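# Swap a shelf cell for the new one on the tray

## Task

Seen from the front of the shelf, replace the front row's third cell from the left with the new cell sitting on the tray. Set the old cell upright on the tray. Set the new cell upright in the freed spot, facing the same way the old one did. Slide the old cell's air hose fully over either of the new cell's two tubes, and seat the new cell's plug fully in its socket. The lids must stay on, the other cells must stay untouched, and no cell may be tipped far or dropped. No wire may be pulled out of a plug or socket.

## Robot and tools

Robot: two seven-joint arms, left_arm and right_arm, each ending in a two-finger parallel gripper. Base poses in the scene frame: left_arm at (-0.033, +0.374, +0.050) m, turned very slightly about z (quat_wxyz +1.000, 0, 0, +0.008); right_arm at (+0.056, -0.377, +0.050) m, unrotated. The arm names do not match the left and right sides of the camera pictures.

Scene frame: origin on the table surface, halfway between the arms' nominal bases. +x points out over the table, +y points toward left_arm, +z points up. Reported hand poses, velocities and targets use this frame. In a gripper's own axes, the fingers point along +z and the jaws open and close along y. end_effector_position is the spot between the pads when they are shut. Closed fingertips stick out about 19 mm past it; fully open ones about 6 mm. Printed poses can be a few centimetres off, more at long reach.

The 16-number row, used by every moving tool, is one list covering both arms. Numbers 1-8 are left_arm: dx, dy, dz, rx, ry, rz, gripper position, gripper speed. Numbers 9-16 are the same eight for right_arm. All values lie in [-1, 1]. dx, dy, dz, rx, ry, rz are offsets, not poses. They are measured along the scene axes from that arm's Hand target as it stood when the action or move began. 1.0 equals 0.6 m of travel or 180 degrees of turn. rx, ry, rz form one rotation vector, turning about the hand's own position. A translation longer than 1.0 may be shortened. Because each call counts from the current Hand target, repeating an offset moves the arm further. An all-zero pose for an arm asks it to return to its current Hand target.

Gripper position is absolute, not an offset: +1 is open at 85 mm, 0 is about 45 mm, -1 is closed. The scale is not exactly linear, so check position_measured_pct (roughly 50 minus 50 times the position number). Gripper speed: -1 is about 20 mm/s, 0 about 85, +1 about 150. Faster closes grip harder (about 100 N per pad at -1, 120-135 N at 0, up to about 240 N at +1 when starting at least 1 cm wider than the object and aiming at least 1 cm narrower). Resending a 0 counts as a real command, so repeat the last values to leave a gripper unchanged. To grasp, request a width narrower than the object and keep it. To release, request a few millimetres wider than the object.

Tools:
execute_actions(actions, cameras): actions is a list of actions. Each action is a table of up to 15 rows of 16 numbers, one row per 1/30 s step. A shorter table repeats its last row to fill 15 steps. Every row is counted from the action's starting Hand target. Images return only if actions is empty or cameras names them.
move(target, speed, blend, blocking, cameras): straight-line paths to one row of offsets, or a list of up to 15 rows. Every row in the list counts from the same starting Hand targets. speed is in m/s, 0.002 to 0.5, default 0.25; turning is capped at twice that in rad/s and at most 0.873 rad/s. speed may be one value or one per target. blend, in metres, rounds the corners at intermediate targets; 0 means stop at each. Paths take at least 0.5 s and are cut off at 10 s. Moves do not avoid obstacles. blocking=false returns after about 0.5 s while the move goes on.
wait(seconds 0-10), stop(), clear_fault(arm) and finished_scene(scene 1) need little explanation. clear_fault works only on a torque fault that has already been reported.
zoom_image(camera, region [x0,y0,x1,y1] in pixels, at most 504 by 504): enlarges a region of the newest image. Cameras: cam_high, cam_low, cam_shelf, cam_tray (504x504); cam_left_wrist and cam_right_wrist (896x504).

Result lines: end_effector_position and quat per arm; Hand target (the commanded pose that later offsets count from); Joint positions, velocities and torques; Flange force along the gripper's own axes, which is noisy and includes held weight. Gripper readings: position_measured_pct; motor_current_ma (near 1000 on a firm hold, near 0 in the air); object_status (0 moving, 1 blocked while opening, 2 stopped on an object, 3 reached the request or pads met). Wrist depth gives 7x7 median distances in mm, 164-4000; '-' means no value. Moves add a move: line, for example done, off_target, held or fault, plus limits such as paced or held.

Motion notes: each step, the orientation command is limited to 32 degrees from the current one. Big wrist turns can swing the elbow. A hand often stops a little short of its target; the next command, even all zeros, requests it again. The clearance check blocks arm-to-arm approaches, but it does not stop fingers. Joint limits (rad): shoulder ±2.250, elbow ±2.580, wrist pitch ±2.100; the other joints are ±69.115.

Avoid: collisions or presses between the arms; hard or fast contact with the shelf or table (the arms are stiff, and a target a few millimetres into something pushes hard); torque faults (104.5 N m on the big joints, 51.3 N m on the wrist joints), which stop the arm until clear_fault; motor overheating from long holds, stretched poses or pushing against the unreachable, which can make an arm sag; dropping cells, tipping them far, or leaving anything off the table; yanking wires out of plugs or sockets; squeezing hard on a cell that is still resting on something.

Each tool is called after "Request:" by a JSON object that holds its "op" and its "data", one argument or row to a line.

## Session

Request:
{"op": "execute_actions", "data": {
  "actions": []
}}

Scene clock: 0.00 s.
left_arm: end_effector_position=(+0.1666, +0.0404, +0.3152) position_measured_pct=0.0 object_status=3 motor_current_ma=0 end_effector_quat_wxyz=(-0.188, -0.560, +0.704, -0.395) | right_arm: end_effector_position=(+0.2743, -1.0058, +0.1211) position_measured_pct=0.0 object_status=3 motor_current_ma=0 end_effector_quat_wxyz=(+0.176, +0.869, -0.110, +0.450)
Joint positions: left_arm=[0.597 -0.052 -0.133 2.529 1.577 0.657 2.017] | right_arm=[1.732 1.015 -0.298 1.639 -1.591 0.627 1.235]
Joint velocities: within noise
Joint torques (N m): no reading
Flange force (N): no reading
Wrist depth (mm): cam_left_wrist=[2502 2456 1094 994 503 750 738 / 1098 1064 950 874 576 541 670 / 999 923 840 784 711 574 617 / 900 811 777 718 658 596 568 / 703 781 718 658 607 566 525 / 693 699 648 602 560 521 486 / 646 636 591 553 518 487 454] | cam_right_wrist=[581 625 2987 3070 2394 1922 1510 / 499 536 566 2798 2385 1905 1582 / 438 461 494 2411 2343 1922 1598 / 383 405 429 459 2153 1916 1609 / 348 363 379 394 1939 1894 1594 / 319 330 344 360 1754 1807 1594 / 289 303 315 328 345 1666 1621]
Hand target: left_arm +0.1666, +0.0404, +0.3152; -0.188, -0.560, +0.704, -0.395 | right_arm +0.2743, -1.0058, +0.1211; +0.176, +0.869, -0.110, +0.450
Tool commands: left_gripper/position=+1.0 left_gripper/speed=+1.0 right_gripper/position=+1.0 right_gripper/speed=+1.0

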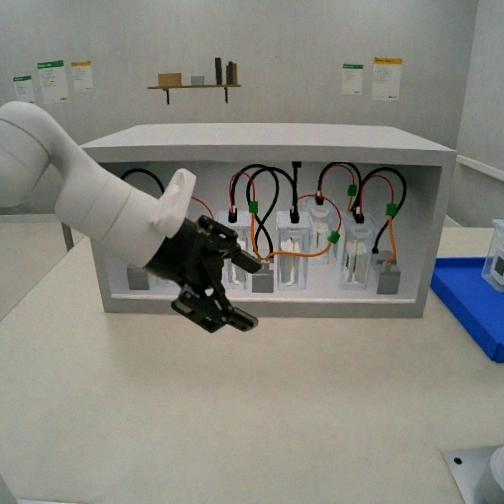

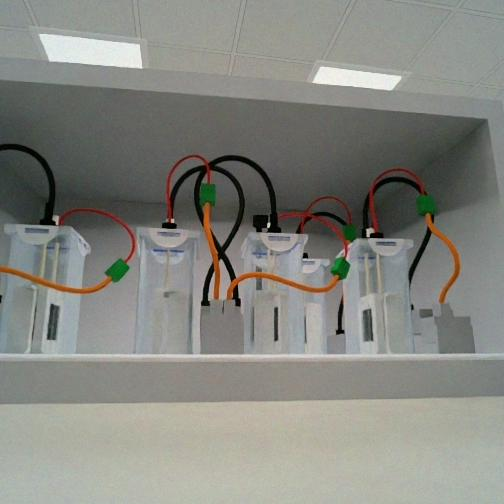

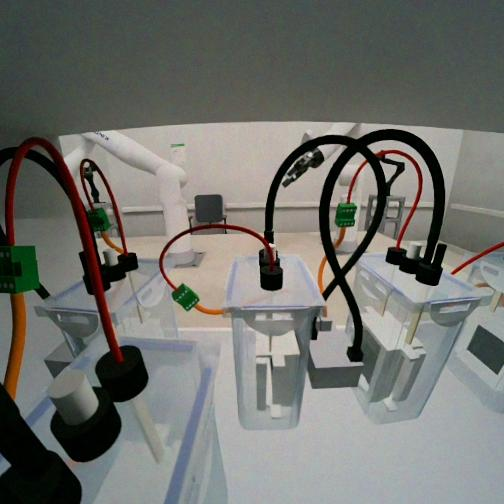

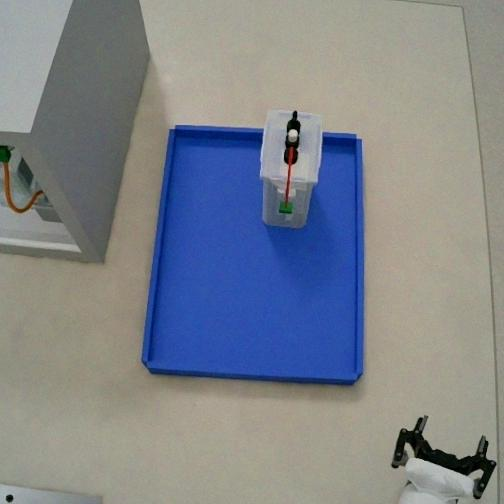

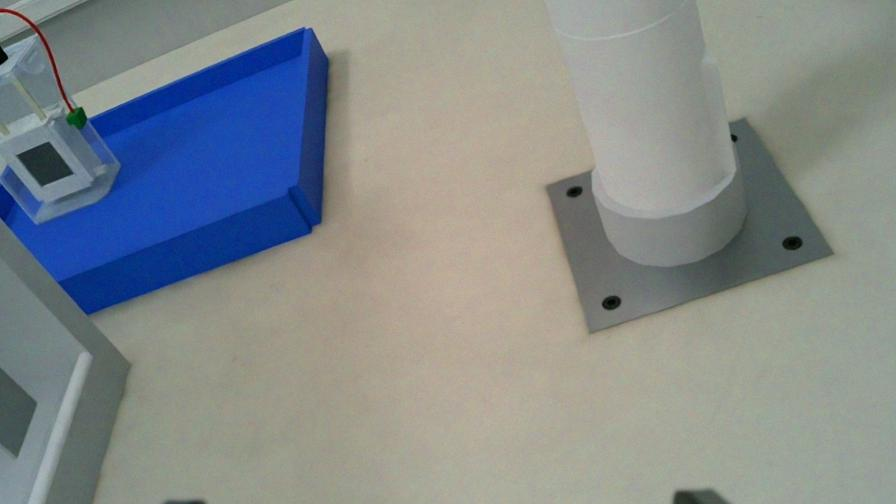

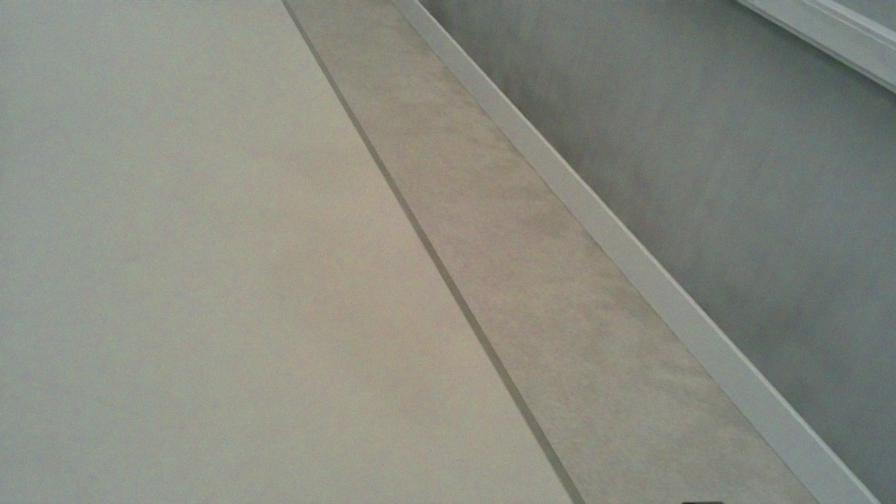

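Request:
{"op": "zoom_image", "data": {
  "camera": "cam_high",
  "region": [90, 140, 290, 320]
}}

Request:
{"op": "zoom_image", "data": {
  "camera": "cam_high",
  "region": [210, 140, 430, 320]
}}

Request:
{"op": "zoom_image", "data": {
  "camera": "cam_low",
  "region": [130, 140, 380, 370]
}}

Request:
{"op": "zoom_image", "data": {
  "camera": "cam_shelf",
  "region": [150, 130, 400, 440]
}}

Request:
{"op": "zoom_image", "data": {
  "camera": "cam_tray",
  "region": [220, 80, 370, 250]
}}

Request:
{"op": "zoom_image", "data": {
  "camera": "cam_low",
  "region": [290, 140, 504, 370]
}}

Request:
{"op": "zoom_image", "data": {
  "camera": "cam_shelf",
  "region": [0, 130, 260, 440]
}}

Request:
{"op": "zoom_image", "data": {
  "camera": "cam_low",
  "region": [0, 130, 230, 370]
}}

Scaled by 2.520 from the camera's 504x504 image, which has a finer 720x720 frame.

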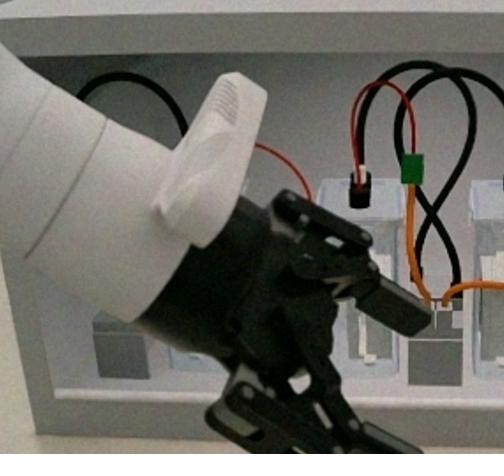

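Scaled by 2.291 from the camera's 504x504 image, which has a finer 720x720 frame.

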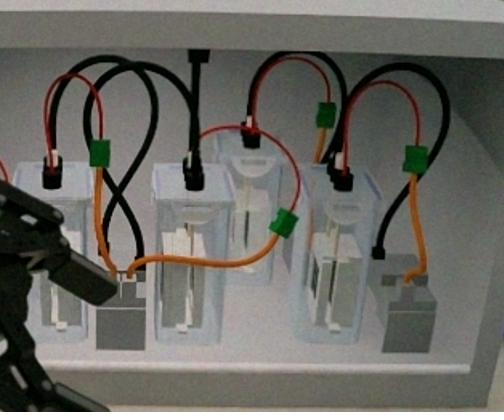

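Scaled by 2.016 from the camera's 504x504 image, which has a finer 720x720 frame.

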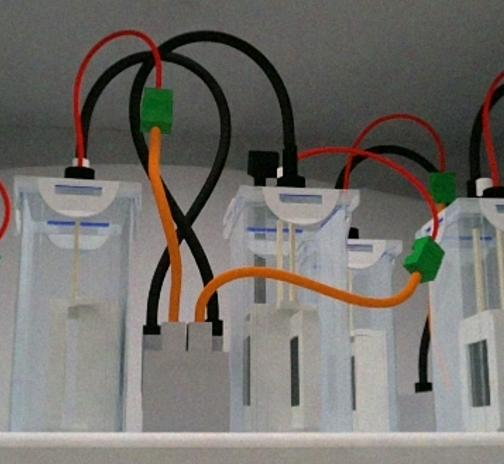

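Scaled by 1.626 from the camera's 504x504 image, which has a finer 720x720 frame.

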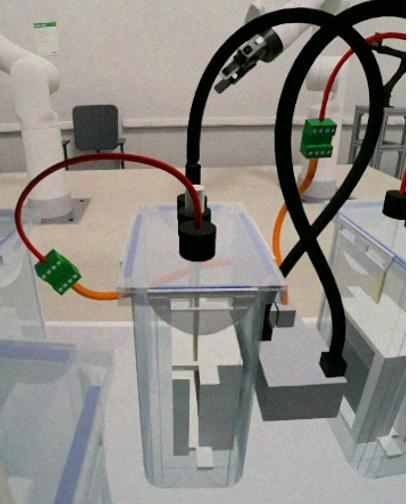

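Scaled by 2.965 from the camera's 504x504 image, which has a finer 720x720 frame.

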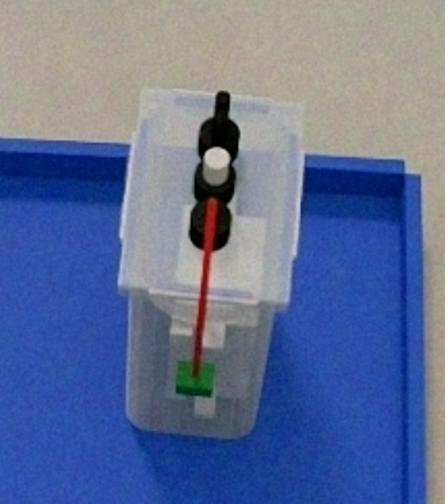

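Scaled by 2.191 from the camera's 504x504 image, which has a finer 720x720 frame.

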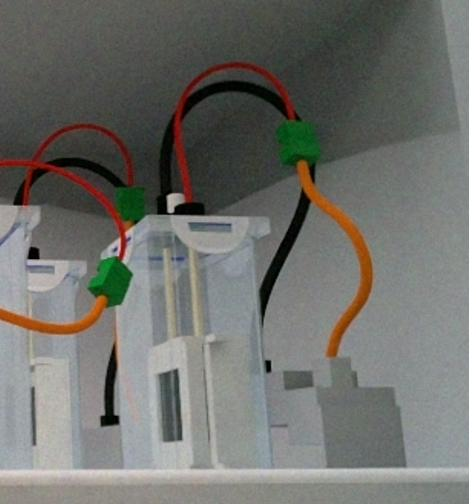

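Scaled by 1.626 from the camera's 504x504 image, which has a finer 720x720 frame.

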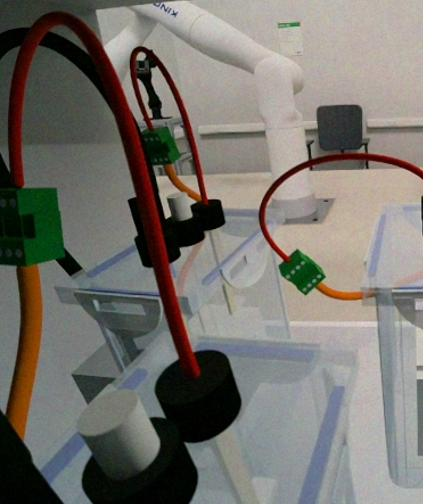

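Scaled by 2.100 from the camera's 504x504 image, which has a finer 720x720 frame.

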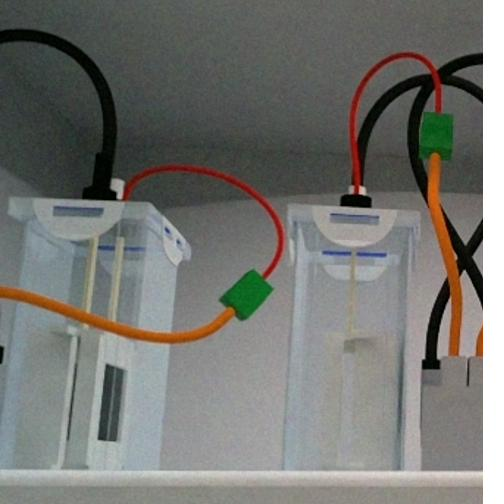

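Request:
{"op": "move", "data": {
  "target": [0.0, 0.0, 0.05, -0.2613, -0.0835, 0.4515, 1, 1, 0,0,0,0,0,0,1,1],
  "cameras": ["cam_left_wrist","cam_high","cam_shelf"]
}}

Scene clock: 8.57 s.
left_arm: end_effector_position=(+0.1666, +0.0404, +0.3452) position_measured_pct=0.0 object_status=3 motor_current_ma=0 end_effector_quat_wxyz=(+0.000, +0.707, +0.000, +0.707) | right_arm: end_effector_position=(+0.2743, -1.0058, +0.1211) position_measured_pct=0.0 object_status=3 motor_current_ma=0 end_effector_quat_wxyz=(+0.176, +0.869, -0.110, +0.450)
Joint positions: left_arm=[-0.423 -1.825 1.235 2.21 3.751 -0.667 2.428] | right_arm=[1.732 1.015 -0.298 1.639 -1.591 0.627 1.235]
Joint torques (N m): left_arm=[0.26 10.74 -8.25 0.96 -1.82 1.99 -0.07] | right_arm=[-0.72 -22.99 -7.13 -5.96 -1.08 2.12 -0.01]
Flange force (N): left_arm=[2.5 4.5 1.4] | right_arm=[-3.1 3.6 -1.6]
Wrist depth (mm): cam_left_wrist=[3811 3725 3833 3855 3970 3923 3833 / 3725 3725 3855 3994 3855 3900 3833 / 3833 3855 3900 3811 3994 3877 3877 / 704 554 1008 1006 1000 1006 882 / 781 1011 1022 700 1000 996 845 / 828 1012 1015 1015 839 826 848 / 701 682 1014 704 650 818 656] | cam_right_wrist=[582 623 3055 3142 2402 1905 1517 / 501 534 566 2809 2376 1911 1602 / 439 460 494 2376 2335 1905 1590 / 384 404 430 462 2181 1944 1613 / 347 363 381 394 1985 1894 1605 / 318 330 344 360 1754 1802 1617 / 289 302 315 327 345 1653 1613]
Hand target: left_arm +0.1666, +0.0404, +0.3452; +0.000, +0.707, +0.000, +0.707 | right_arm +0.2743, -1.0058, +0.1211; +0.176, +0.869, -0.110, +0.450
Off the commanded pose: left_arm 0.000 m, 0 deg | right_arm 0.000 m, 0 deg.
move: done; limits=paced
Images, in order (width x height): cam_high 504x504, cam_shelf 504x504, cam_left_wrist 896x504.

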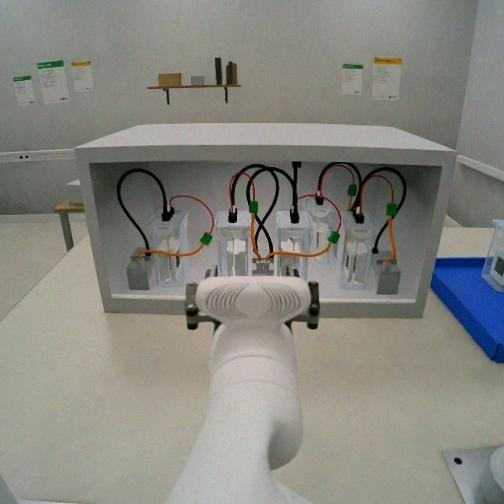

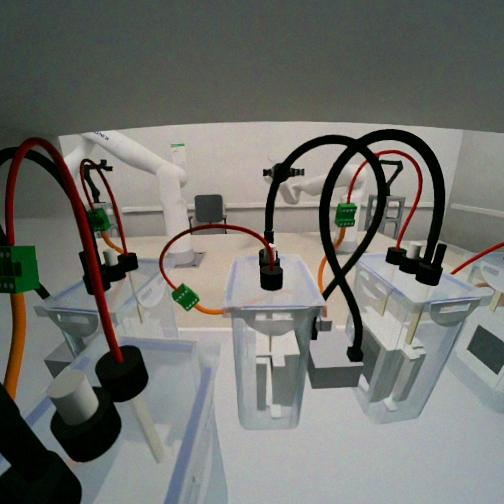

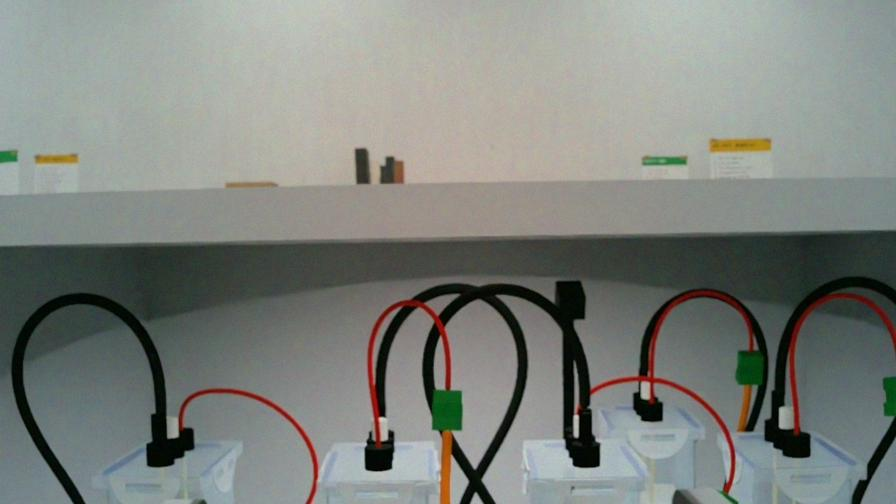

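Request:
{"op": "move", "data": {
  "target": [
    [0,0,0,0,0,0,1,1, 0,0,0.432,0,0,0,1,1],
    [0,0,0,0,0,0,1,1, -0.04,0.426,0.432,0.0677,-0.0013,0.1148,1,1]
  ],
  "cameras": ["cam_right_wrist","cam_tray"],
  "blend": 0.05
}}

Scene clock: 12.87 s.
left_arm: end_effector_position=(+0.1666, +0.0404, +0.3452) position_measured_pct=0.0 object_status=3 motor_current_ma=0 end_effector_quat_wxyz=(+0.000, +0.707, +0.000, +0.707) | right_arm: end_effector_position=(+0.2504, -0.7502, +0.3803) position_measured_pct=0.0 object_status=3 motor_current_ma=0 end_effector_quat_wxyz=(+0.000, +0.887, +0.000, +0.462)
Joint positions: left_arm=[-0.423 -1.825 1.235 2.21 3.751 -0.667 2.428] | right_arm=[1.798 0.293 -0.167 1.883 -0.974 1.265 0.526]
Joint torques (N m): left_arm=[0.09 10.67 -8.23 0.98 -1.85 1.99 -0.05] | right_arm=[-0.88 -13.57 -4.3 -7.97 -2.2 1.24 0]
Flange force (N): left_arm=[2.6 4.2 1.2] | right_arm=[-4.8 -0.5 -2.6]
Wrist depth (mm): cam_left_wrist=[3900 3767 3923 3855 3833 3855 3855 / 3855 3877 3811 3855 3789 3923 3877 / 3855 3789 - 3877 3746 3994 3923 / 708 555 1003 1012 1002 997 876 / 785 1020 1000 697 1005 1003 839 / 825 1011 1008 1012 838 834 841 / 696 684 1020 710 650 812 654] | cam_right_wrist=[706 2521 2631 3643 3684 3546 3435 / 710 1124 2642 3203 1153 1159 3070 / 713 982 981 588 1003 979 2706 / 714 871 808 655 868 890 2335 / 721 768 767 730 772 793 798 / 695 693 698 682 678 722 702 / 646 627 622 622 612 645 644]
Hand target: left_arm +0.1666, +0.0404, +0.3452; +0.000, +0.707, +0.000, +0.707 | right_arm +0.2503, -0.7502, +0.3803; +0.000, +0.887, +0.000, +0.462
Off the commanded pose: left_arm 0.000 m, 0 deg | right_arm 0.000 m, 0 deg.
move: done
Images, in order (width x height): cam_tray 504x504, cam_right_wrist 896x504.

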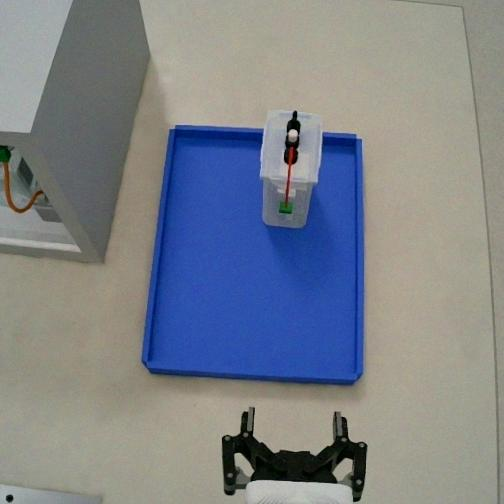

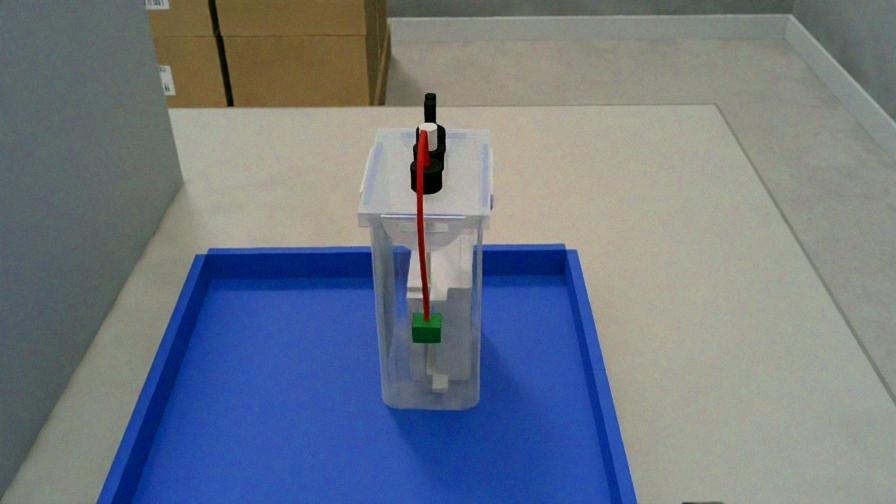

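Request:
{"op": "zoom_image", "data": {
  "camera": "cam_right_wrist",
  "region": [330, 80, 530, 260]
}}

Request:
{"op": "zoom_image", "data": {
  "camera": "cam_right_wrist",
  "region": [330, 240, 530, 420]
}}

Request:
{"op": "zoom_image", "data": {
  "camera": "cam_left_wrist",
  "region": [480, 270, 760, 504]
}}

Request:
{"op": "zoom_image", "data": {
  "camera": "cam_left_wrist",
  "region": [290, 270, 520, 504]
}}

Scaled by 2.520 from the camera's 896x504 image, which has a finer 1280x720 frame.

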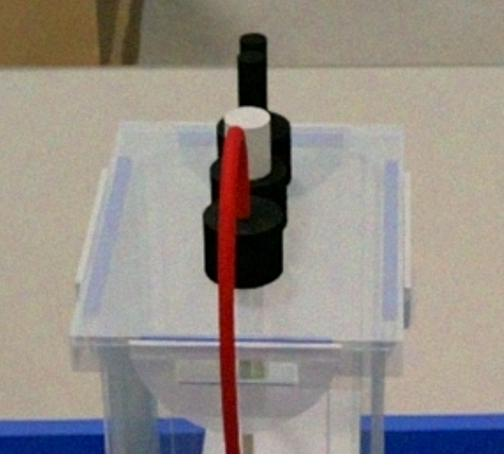

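Scaled by 2.520 from the camera's 896x504 image, which has a finer 1280x720 frame.

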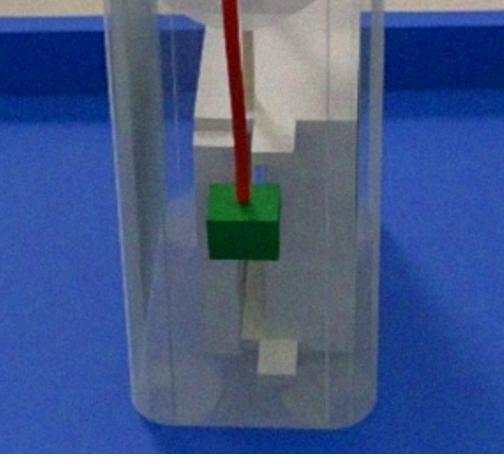

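This scene's latest camera images include none from cam_left_wrist. They are from: cam_tray, cam_right_wrist. cam_left_wrist's image comes with the result of a call that names it in "cameras".

This scene's latest camera images include none from cam_left_wrist. They are from: cam_tray, cam_right_wrist. cam_left_wrist's image comes with the result of a call that names it in "cameras".

Request:
{"op": "move", "data": {
  "target": [0.389,-0.184,-0.075,0,0,0,1,1, 0,0,0,0,0,0,1,1],
  "cameras": ["cam_left_wrist","cam_shelf","cam_right_wrist"]
}}

Request:
{"op": "zoom_image", "data": {
  "camera": "cam_left_wrist",
  "region": [340, 120, 640, 400]
}}

Request:
{"op": "zoom_image", "data": {
  "camera": "cam_left_wrist",
  "region": [340, 260, 640, 504]
}}

Scene clock: 16.40 s.
left_arm: end_effector_position=(+0.4000, -0.0700, +0.3003) position_measured_pct=0.0 object_status=3 motor_current_ma=0 end_effector_quat_wxyz=(+0.000, +0.707, +0.000, +0.707) | right_arm: end_effector_position=(+0.2503, -0.7502, +0.3803) position_measured_pct=0.0 object_status=3 motor_current_ma=0 end_effector_quat_wxyz=(+0.000, +0.887, +0.000, +0.462)
Joint positions: left_arm=[-1.072 -1.776 1.414 1.84 3.979 -0.317 2.44] | right_arm=[1.798 0.293 -0.167 1.883 -0.974 1.265 0.526]
Joint torques (N m): left_arm=[0.49 14.66 -11.41 3.24 -1.19 1.97 -0.06] | right_arm=[-0.75 -13.61 -4.25 -7.9 -2.23 1.23 -0.02]
Flange force (N): left_arm=[3.2 2.3 4.3] | right_arm=[-4.7 -0.1 -2.5]
Wrist depth (mm): cam_left_wrist=[3490 314 312 311 309 309 307 / 315 313 313 320 329 335 340 / 695 729 576 760 762 755 642 / 773 769 462 762 763 764 641 / 783 769 767 762 767 755 644 / 778 459 766 766 611 762 641 / 777 427 774 446 533 439 408] | cam_right_wrist=[708 2511 2600 3684 3643 3623 3453 / 711 1133 2652 3188 1163 1159 3188 / 713 987 987 585 1003 979 2706 / 717 869 808 656 864 884 2360 / 714 766 774 730 769 798 796 / 691 692 696 682 678 719 705 / 646 624 621 623 606 648 642]
Hand target: left_arm +0.4000, -0.0700, +0.3003; +0.000, +0.707, +0.000, +0.707 | right_arm +0.2503, -0.7502, +0.3803; +0.000, +0.887, +0.000, +0.462
Off the commanded pose: left_arm 0.000 m, 0 deg | right_arm 0.000 m, 0 deg.
move: done
Images, in order (width x height): cam_shelf 504x504, cam_left_wrist 896x504, cam_right_wrist 896x504.

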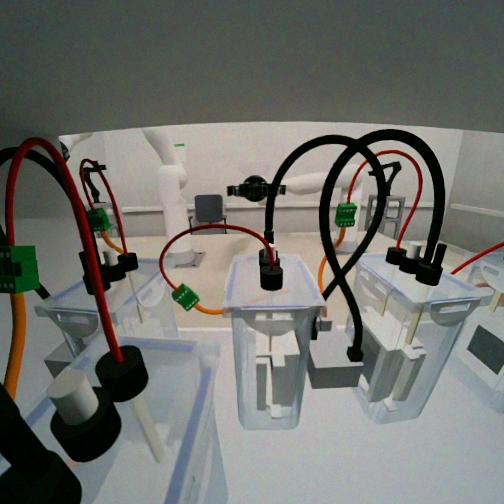

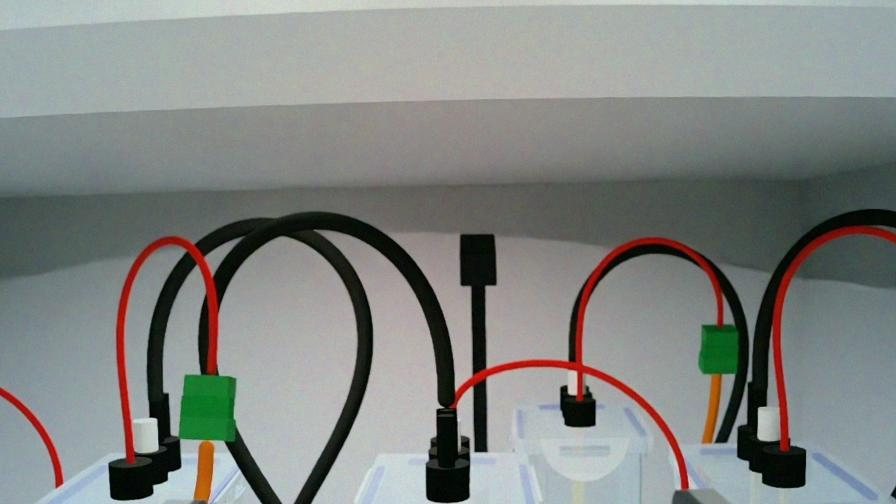

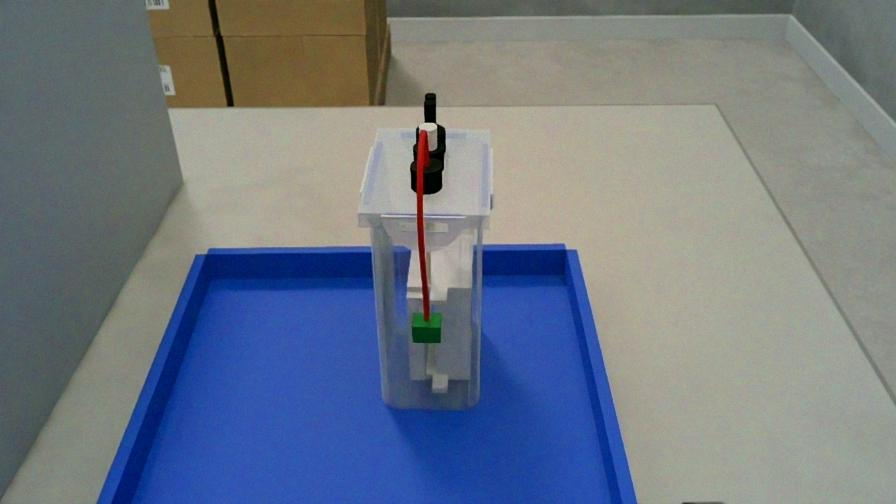

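Scaled by 1.680 from the camera's 896x504 image, which has a finer 1280x720 frame.

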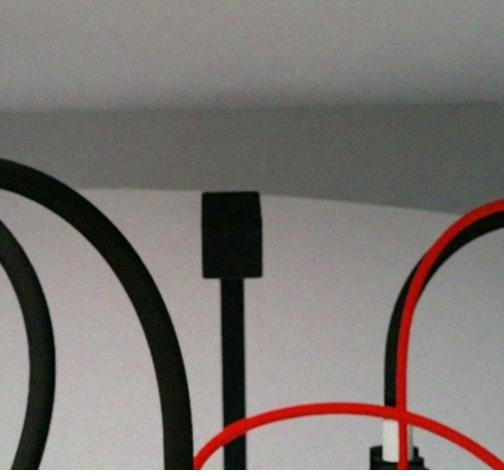

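Scaled by 1.680 from the camera's 896x504 image, which has a finer 1280x720 frame.

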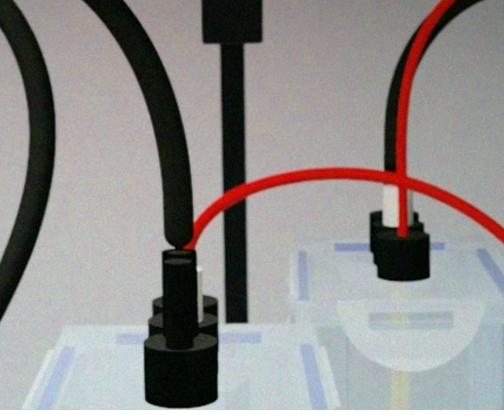

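Request:
{"op": "move", "data": {
  "target": [0,-0.08,-0.167,0,0,0,1,1, 0,0,0,0,0,0,1,1],
  "cameras": ["cam_left_wrist"]
}}

Request:
{"op": "zoom_image", "data": {
  "camera": "cam_left_wrist",
  "region": [380, 200, 660, 440]
}}

Request:
{"op": "zoom_image", "data": {
  "camera": "cam_left_wrist",
  "region": [100, 200, 480, 504]
}}

Request:
{"op": "zoom_image", "data": {
  "camera": "cam_left_wrist",
  "region": [540, 200, 896, 504]
}}

Scene clock: 18.53 s.
left_arm: end_effector_position=(+0.4000, -0.1179, +0.2000) position_measured_pct=0.0 object_status=3 motor_current_ma=0 end_effector_quat_wxyz=(+0.000, +0.707, +0.000, +0.707) | right_arm: end_effector_position=(+0.2503, -0.7502, +0.3803) position_measured_pct=0.0 object_status=3 motor_current_ma=0 end_effector_quat_wxyz=(+0.000, +0.887, +0.000, +0.462)
Joint positions: left_arm=[-1.109 -2.04 1.348 1.603 3.97 -0.555 2.731] | right_arm=[1.798 0.293 -0.167 1.883 -0.974 1.265 0.526]
Joint torques (N m): left_arm=[0.1 15.53 -10.69 6.62 -1.88 1.22 -0.09] | right_arm=[-0.72 -13.6 -4.26 -7.93 -2.23 1.26 -0.01]
Flange force (N): left_arm=[1.9 5.3 2.5] | right_arm=[-4.6 -0.2 -2.3]
Wrist depth (mm): cam_left_wrist=[535 539 597 657 664 569 529 / 763 767 765 761 758 757 609 / 773 766 767 762 763 734 358 / 412 771 489 763 760 455 613 / 376 441 372 374 530 377 502 / 775 771 764 759 409 744 551 / 405 417 405 687 602 403 449] | cam_right_wrist=[712 2550 2590 3663 3603 3746 3400 / 708 1120 2695 3055 1161 1159 3041 / 714 979 979 588 1000 981 2695 / 713 866 812 658 866 886 2360 / 714 767 767 732 765 795 795 / 693 694 695 677 678 721 704 / 647 620 624 623 610 644 641]
Hand target: left_arm +0.4000, -0.1179, +0.2000; +0.000, +0.707, +0.000, +0.707 | right_arm +0.2503, -0.7502, +0.3803; +0.000, +0.887, +0.000, +0.462
Off the commanded pose: left_arm 0.000 m, 0 deg | right_arm 0.000 m, 0 deg.
move: done
Images, in order (width x height): cam_left_wrist 896x504.

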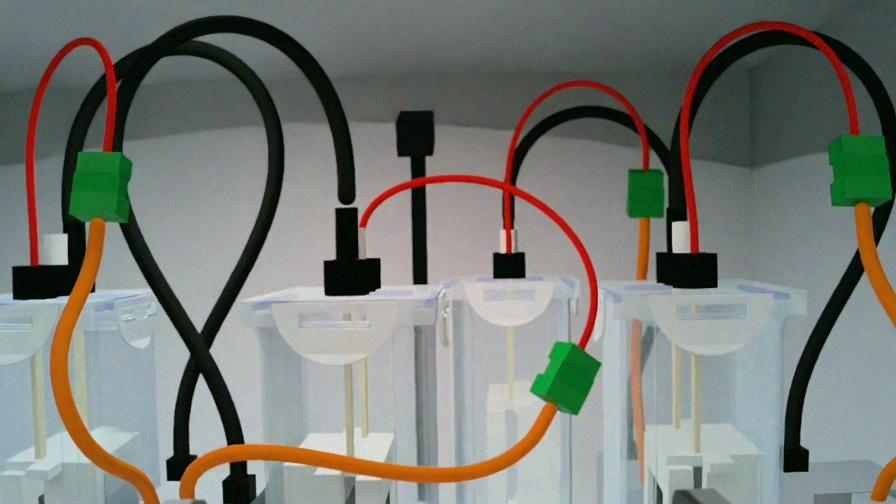

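Scaled by 1.800 from the camera's 896x504 image, which has a finer 1280x720 frame.

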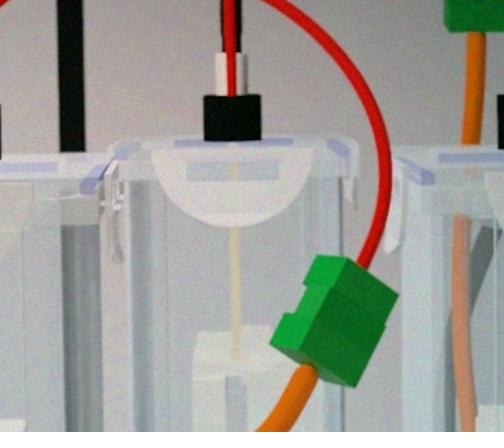

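Scaled by 1.326 from the camera's 896x504 image, which has a finer 1280x720 frame.

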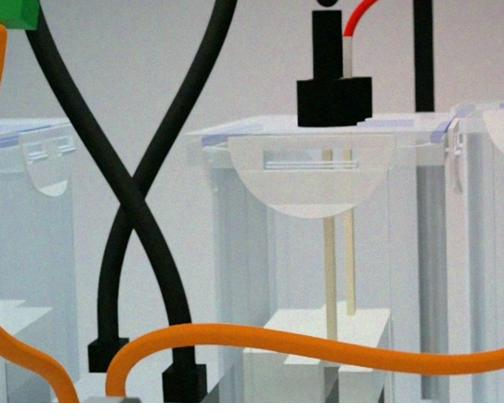

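Scaled by 1.416 from the camera's 896x504 image, which has a finer 1280x720 frame.

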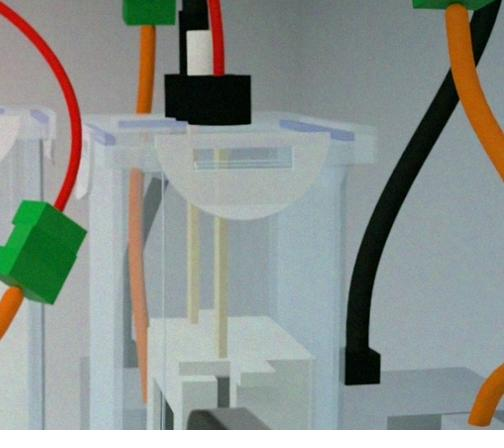

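Request:
{"op": "execute_actions", "data": {
  "actions": [],
  "cameras": ["cam_shelf","cam_high","cam_tray","cam_low"]
}}

Request:
{"op": "zoom_image", "data": {
  "camera": "cam_shelf",
  "region": [370, 190, 500, 320]
}}

Request:
{"op": "zoom_image", "data": {
  "camera": "cam_shelf",
  "region": [210, 190, 340, 320]
}}

Request:
{"op": "zoom_image", "data": {
  "camera": "cam_tray",
  "region": [250, 100, 340, 230]
}}

Request:
{"op": "zoom_image", "data": {
  "camera": "cam_low",
  "region": [200, 180, 360, 360]
}}

Scene clock: 19.47 s.
left_arm: end_effector_position=(+0.4000, -0.1179, +0.2000) position_measured_pct=0.0 object_status=3 motor_current_ma=0 end_effector_quat_wxyz=(+0.000, +0.707, +0.000, +0.707) | right_arm: end_effector_position=(+0.2503, -0.7502, +0.3803) position_measured_pct=0.0 object_status=3 motor_current_ma=0 end_effector_quat_wxyz=(+0.000, +0.887, +0.000, +0.462)
Joint positions: left_arm=[-1.109 -2.04 1.348 1.603 3.97 -0.555 2.731] | right_arm=[1.798 0.293 -0.167 1.883 -0.974 1.265 0.526]
Joint velocities: within noise
Joint torques (N m): left_arm=[0.08 15.58 -10.64 6.59 -1.86 1.22 -0.06] | right_arm=[-0.72 -13.67 -4.24 -7.95 -2.23 1.25 -0.01]
Flange force (N): left_arm=[1.8 5.2 2.4] | right_arm=[-4.7 -0.1 -2.3]
Wrist depth (mm): cam_left_wrist=[536 538 598 653 666 572 528 / 768 768 765 763 758 753 604 / 772 771 764 760 765 735 357 / 413 765 488 762 760 452 611 / 376 439 372 374 528 376 503 / 770 772 772 761 408 747 554 / 405 416 405 691 606 404 448] | cam_right_wrist=[711 2550 2560 3546 3565 3746 3490 / 711 1128 2631 3172 1159 1165 3084 / 708 979 979 588 1006 976 2706 / 712 874 815 656 868 890 2294 / 721 769 772 733 766 795 792 / 694 694 696 675 681 722 705 / 644 624 625 621 608 644 647]
Hand target: left_arm +0.4000, -0.1179, +0.2000; +0.000, +0.707, +0.000, +0.707 | right_arm +0.2503, -0.7502, +0.3803; +0.000, +0.887, +0.000, +0.462
Tool commands: left_gripper/position=+1.0 left_gripper/speed=+1.0 right_gripper/position=+1.0 right_gripper/speed=+1.0
Off the commanded pose: left_arm 0.000 m, 0 deg | right_arm 0.000 m, 0 deg.
Images, in order (width x height): cam_high 504x504, cam_low 504x504, cam_shelf 504x504, cam_tray 504x504.

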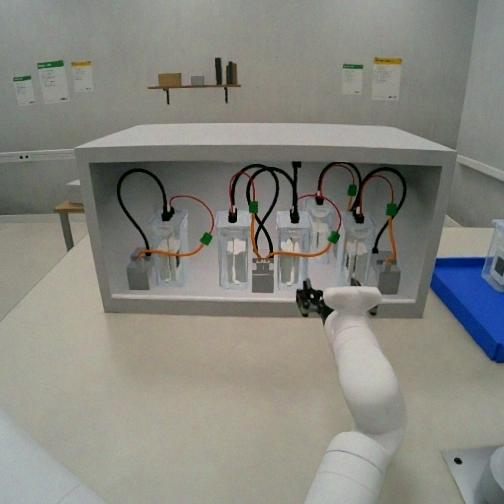

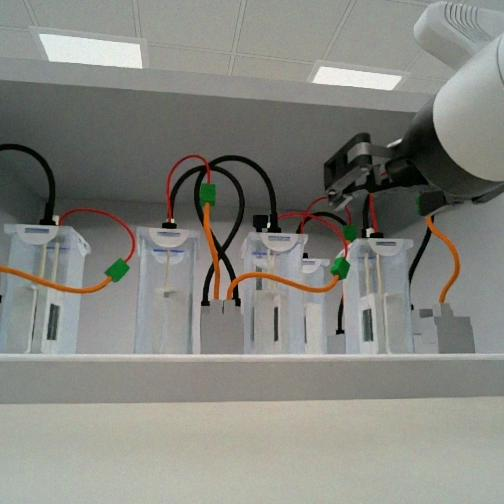

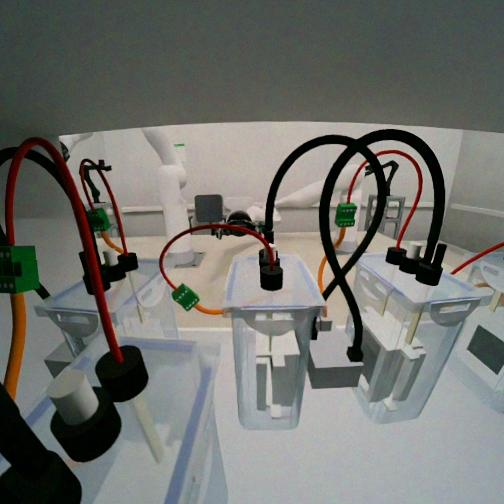

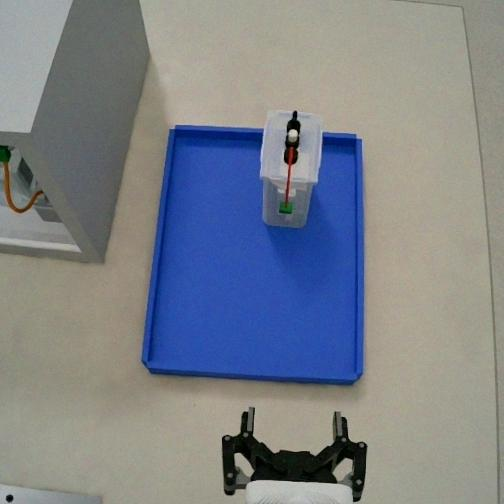

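Scaled by 3.877 from the camera's 504x504 image, which has a finer 720x720 frame.

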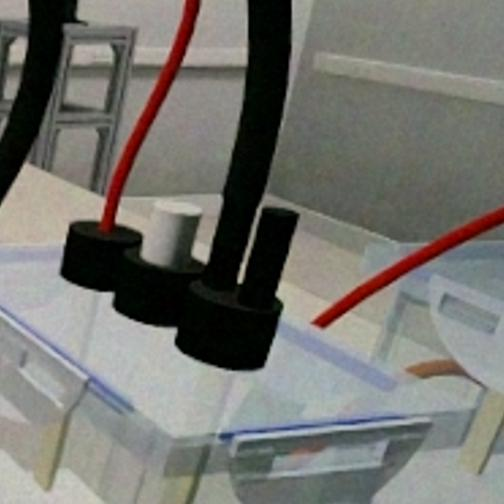

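Scaled by 3.877 from the camera's 504x504 image, which has a finer 720x720 frame.

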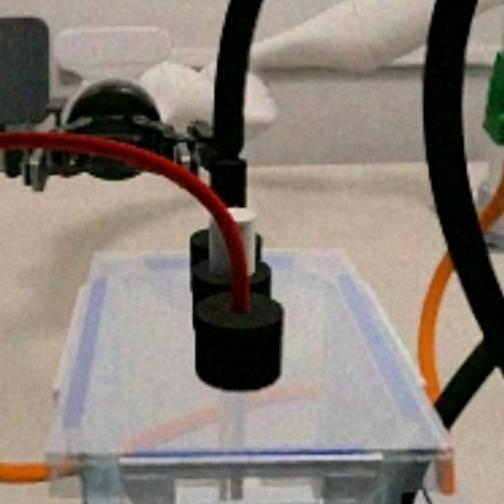

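Scaled by 3.877 from the camera's 504x504 image, which has a finer 720x720 frame.

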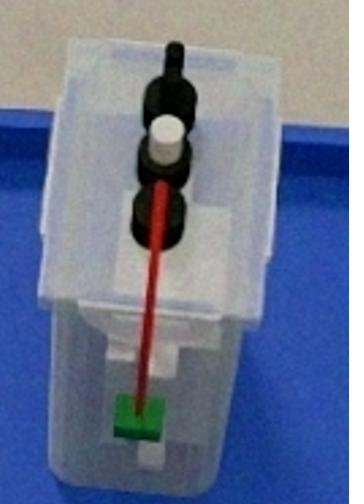

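Scaled by 2.800 from the camera's 504x504 image, which has a finer 720x720 frame.

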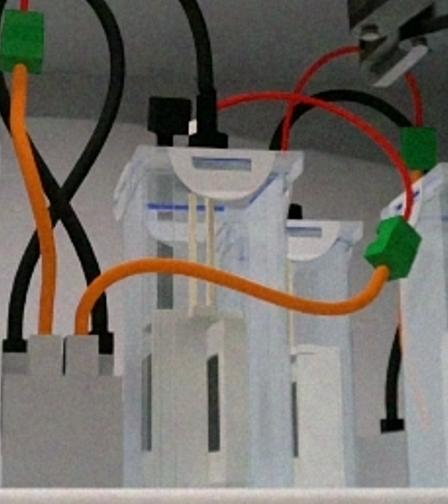

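Request:
{"op": "move", "data": {
  "target": [
    [-0.117,0.333,0.133,0,0,0,1,1, 0,0,0,0,0,0,1,1],
    [-0.117,0.333,0.133,0,0,0,1,1, 0.2167,0.7167,-0.2167,0.0243,-0.1093,0.1374,1,1]
  ],
  "cameras": ["cam_left_wrist","cam_right_wrist"]
}}

Request:
{"op": "zoom_image", "data": {
  "camera": "cam_right_wrist",
  "region": [200, 150, 500, 400]
}}

Scene clock: 25.63 s.
left_arm: end_effector_position=(+0.3298, +0.0818, +0.2798) position_measured_pct=0.0 object_status=3 motor_current_ma=0 end_effector_quat_wxyz=(+0.000, +0.707, +0.000, +0.707) | right_arm: end_effector_position=(+0.3810, -0.3211, +0.2503) position_measured_pct=0.0 object_status=3 motor_current_ma=0 end_effector_quat_wxyz=(-0.292, +0.736, +0.295, +0.535)
Joint positions: left_arm=[-0.874 -1.566 1.771 2.373 4.103 0.194 2.313] | right_arm=[1.472 0.979 -0.94 2.58 -1.588 0.57 1.588]
Joint torques (N m): left_arm=[0.08 10.42 -8.63 3.16 -0.07 2.25 -0.07] | right_arm=[-0.77 -11.25 -7.89 1.07 -0.11 2.86 -0.01]
Flange force (N): left_arm=[2.3 -0.1 4.5] | right_arm=no reading
Wrist depth (mm): cam_left_wrist=[3643 392 390 389 386 385 385 / 419 429 438 396 456 467 420 / 647 849 845 836 673 836 833 / 641 853 851 841 836 832 833 / 678 846 845 844 764 688 829 / 639 557 850 536 767 503 622 / 465 550 847 450 534 448 622] | cam_right_wrist=[806 847 943 979 895 780 383 / 2695 858 931 1056 917 802 374 / 2456 856 761 598 515 552 377 / 3767 870 788 576 496 401 357 / 2740 872 819 641 542 441 394 / 936 830 746 585 551 644 392 / 766 723 639 588 549 539 401]
Hand target: left_arm +0.3298, +0.0818, +0.2798; +0.000, +0.707, +0.000, +0.707 | right_arm +0.3803, -0.3202, +0.2502; -0.132, +0.774, +0.172, +0.594
Off the commanded pose: left_arm 0.000 m, 0 deg | right_arm 0.001 m, 25 deg.
joint sent to its limit (right arm) — joint 4 (elbow), upper limit, where the elbow is as bent as it goes. The joint targets are off in orientation, not in position.
move: off_target (right_arm)
Images, in order (width x height): cam_left_wrist 896x504, cam_right_wrist 896x504.

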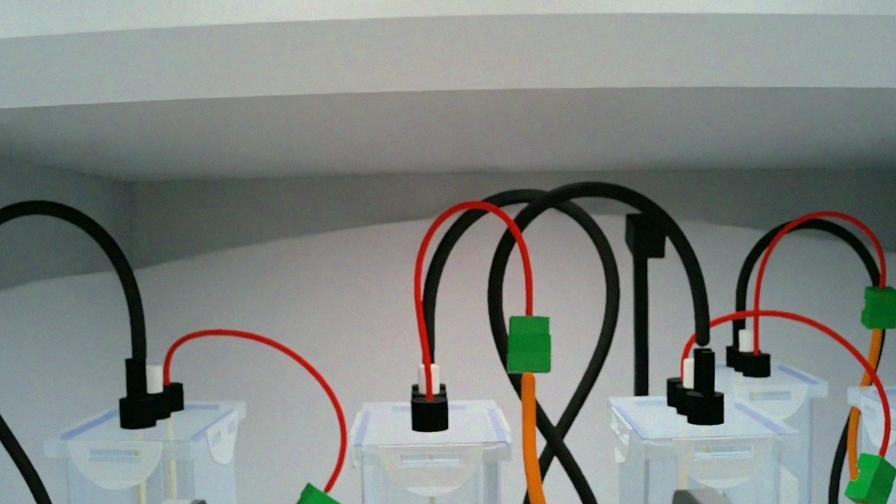

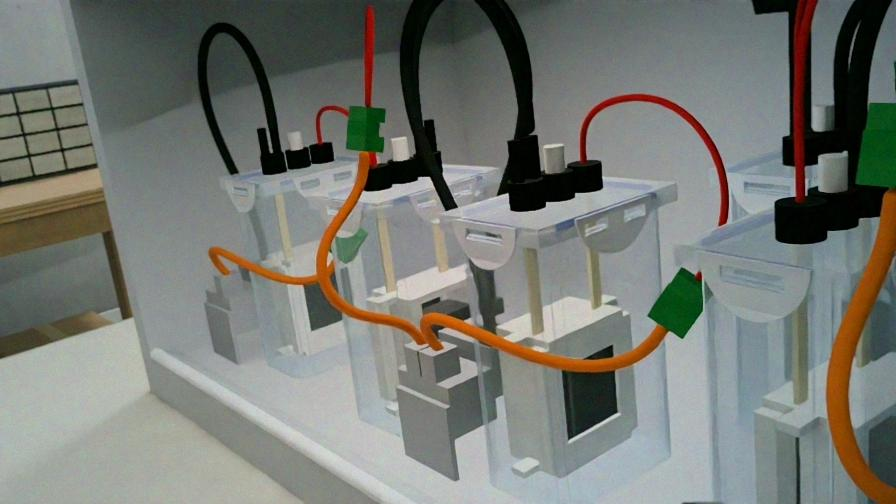

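Scaled by 1.680 from the camera's 896x504 image, which has a finer 1280x720 frame.

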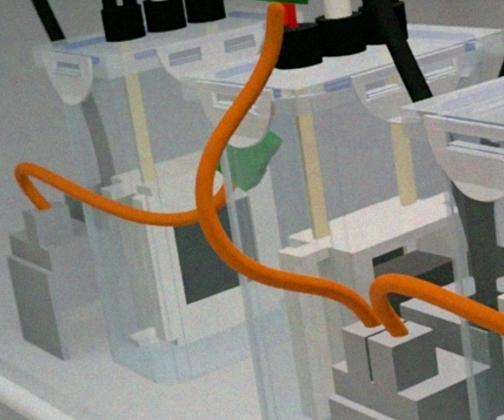

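Request:
{"op": "zoom_image", "data": {
  "camera": "cam_right_wrist",
  "region": [470, 80, 650, 240]
}}

Request:
{"op": "zoom_image", "data": {
  "camera": "cam_right_wrist",
  "region": [600, 220, 760, 380]
}}

Request:
{"op": "zoom_image", "data": {
  "camera": "cam_right_wrist",
  "region": [380, 260, 720, 504]
}}

Scaled by 2.800 from the camera's 896x504 image, which has a finer 1280x720 frame.

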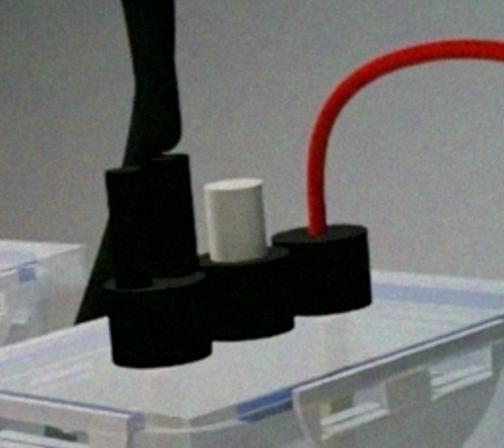

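Scaled by 3.150 from the camera's 896x504 image, which has a finer 1280x720 frame.

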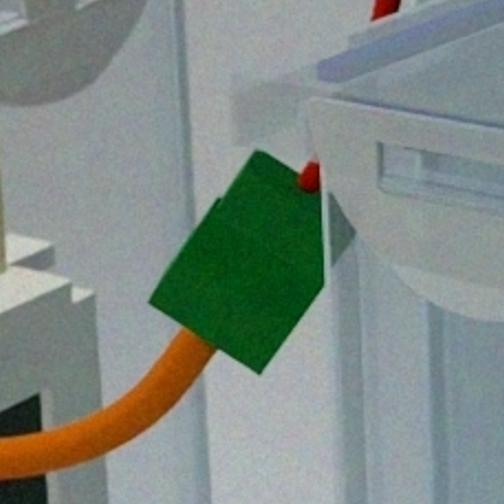

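Scaled by 1.482 from the camera's 896x504 image, which has a finer 1280x720 frame.

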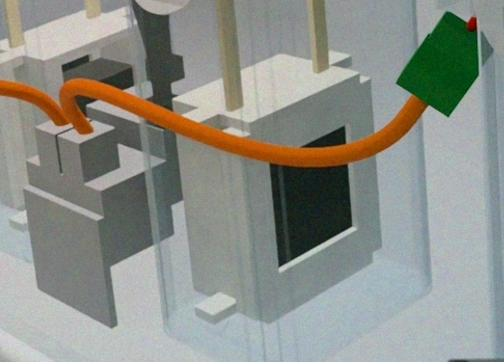

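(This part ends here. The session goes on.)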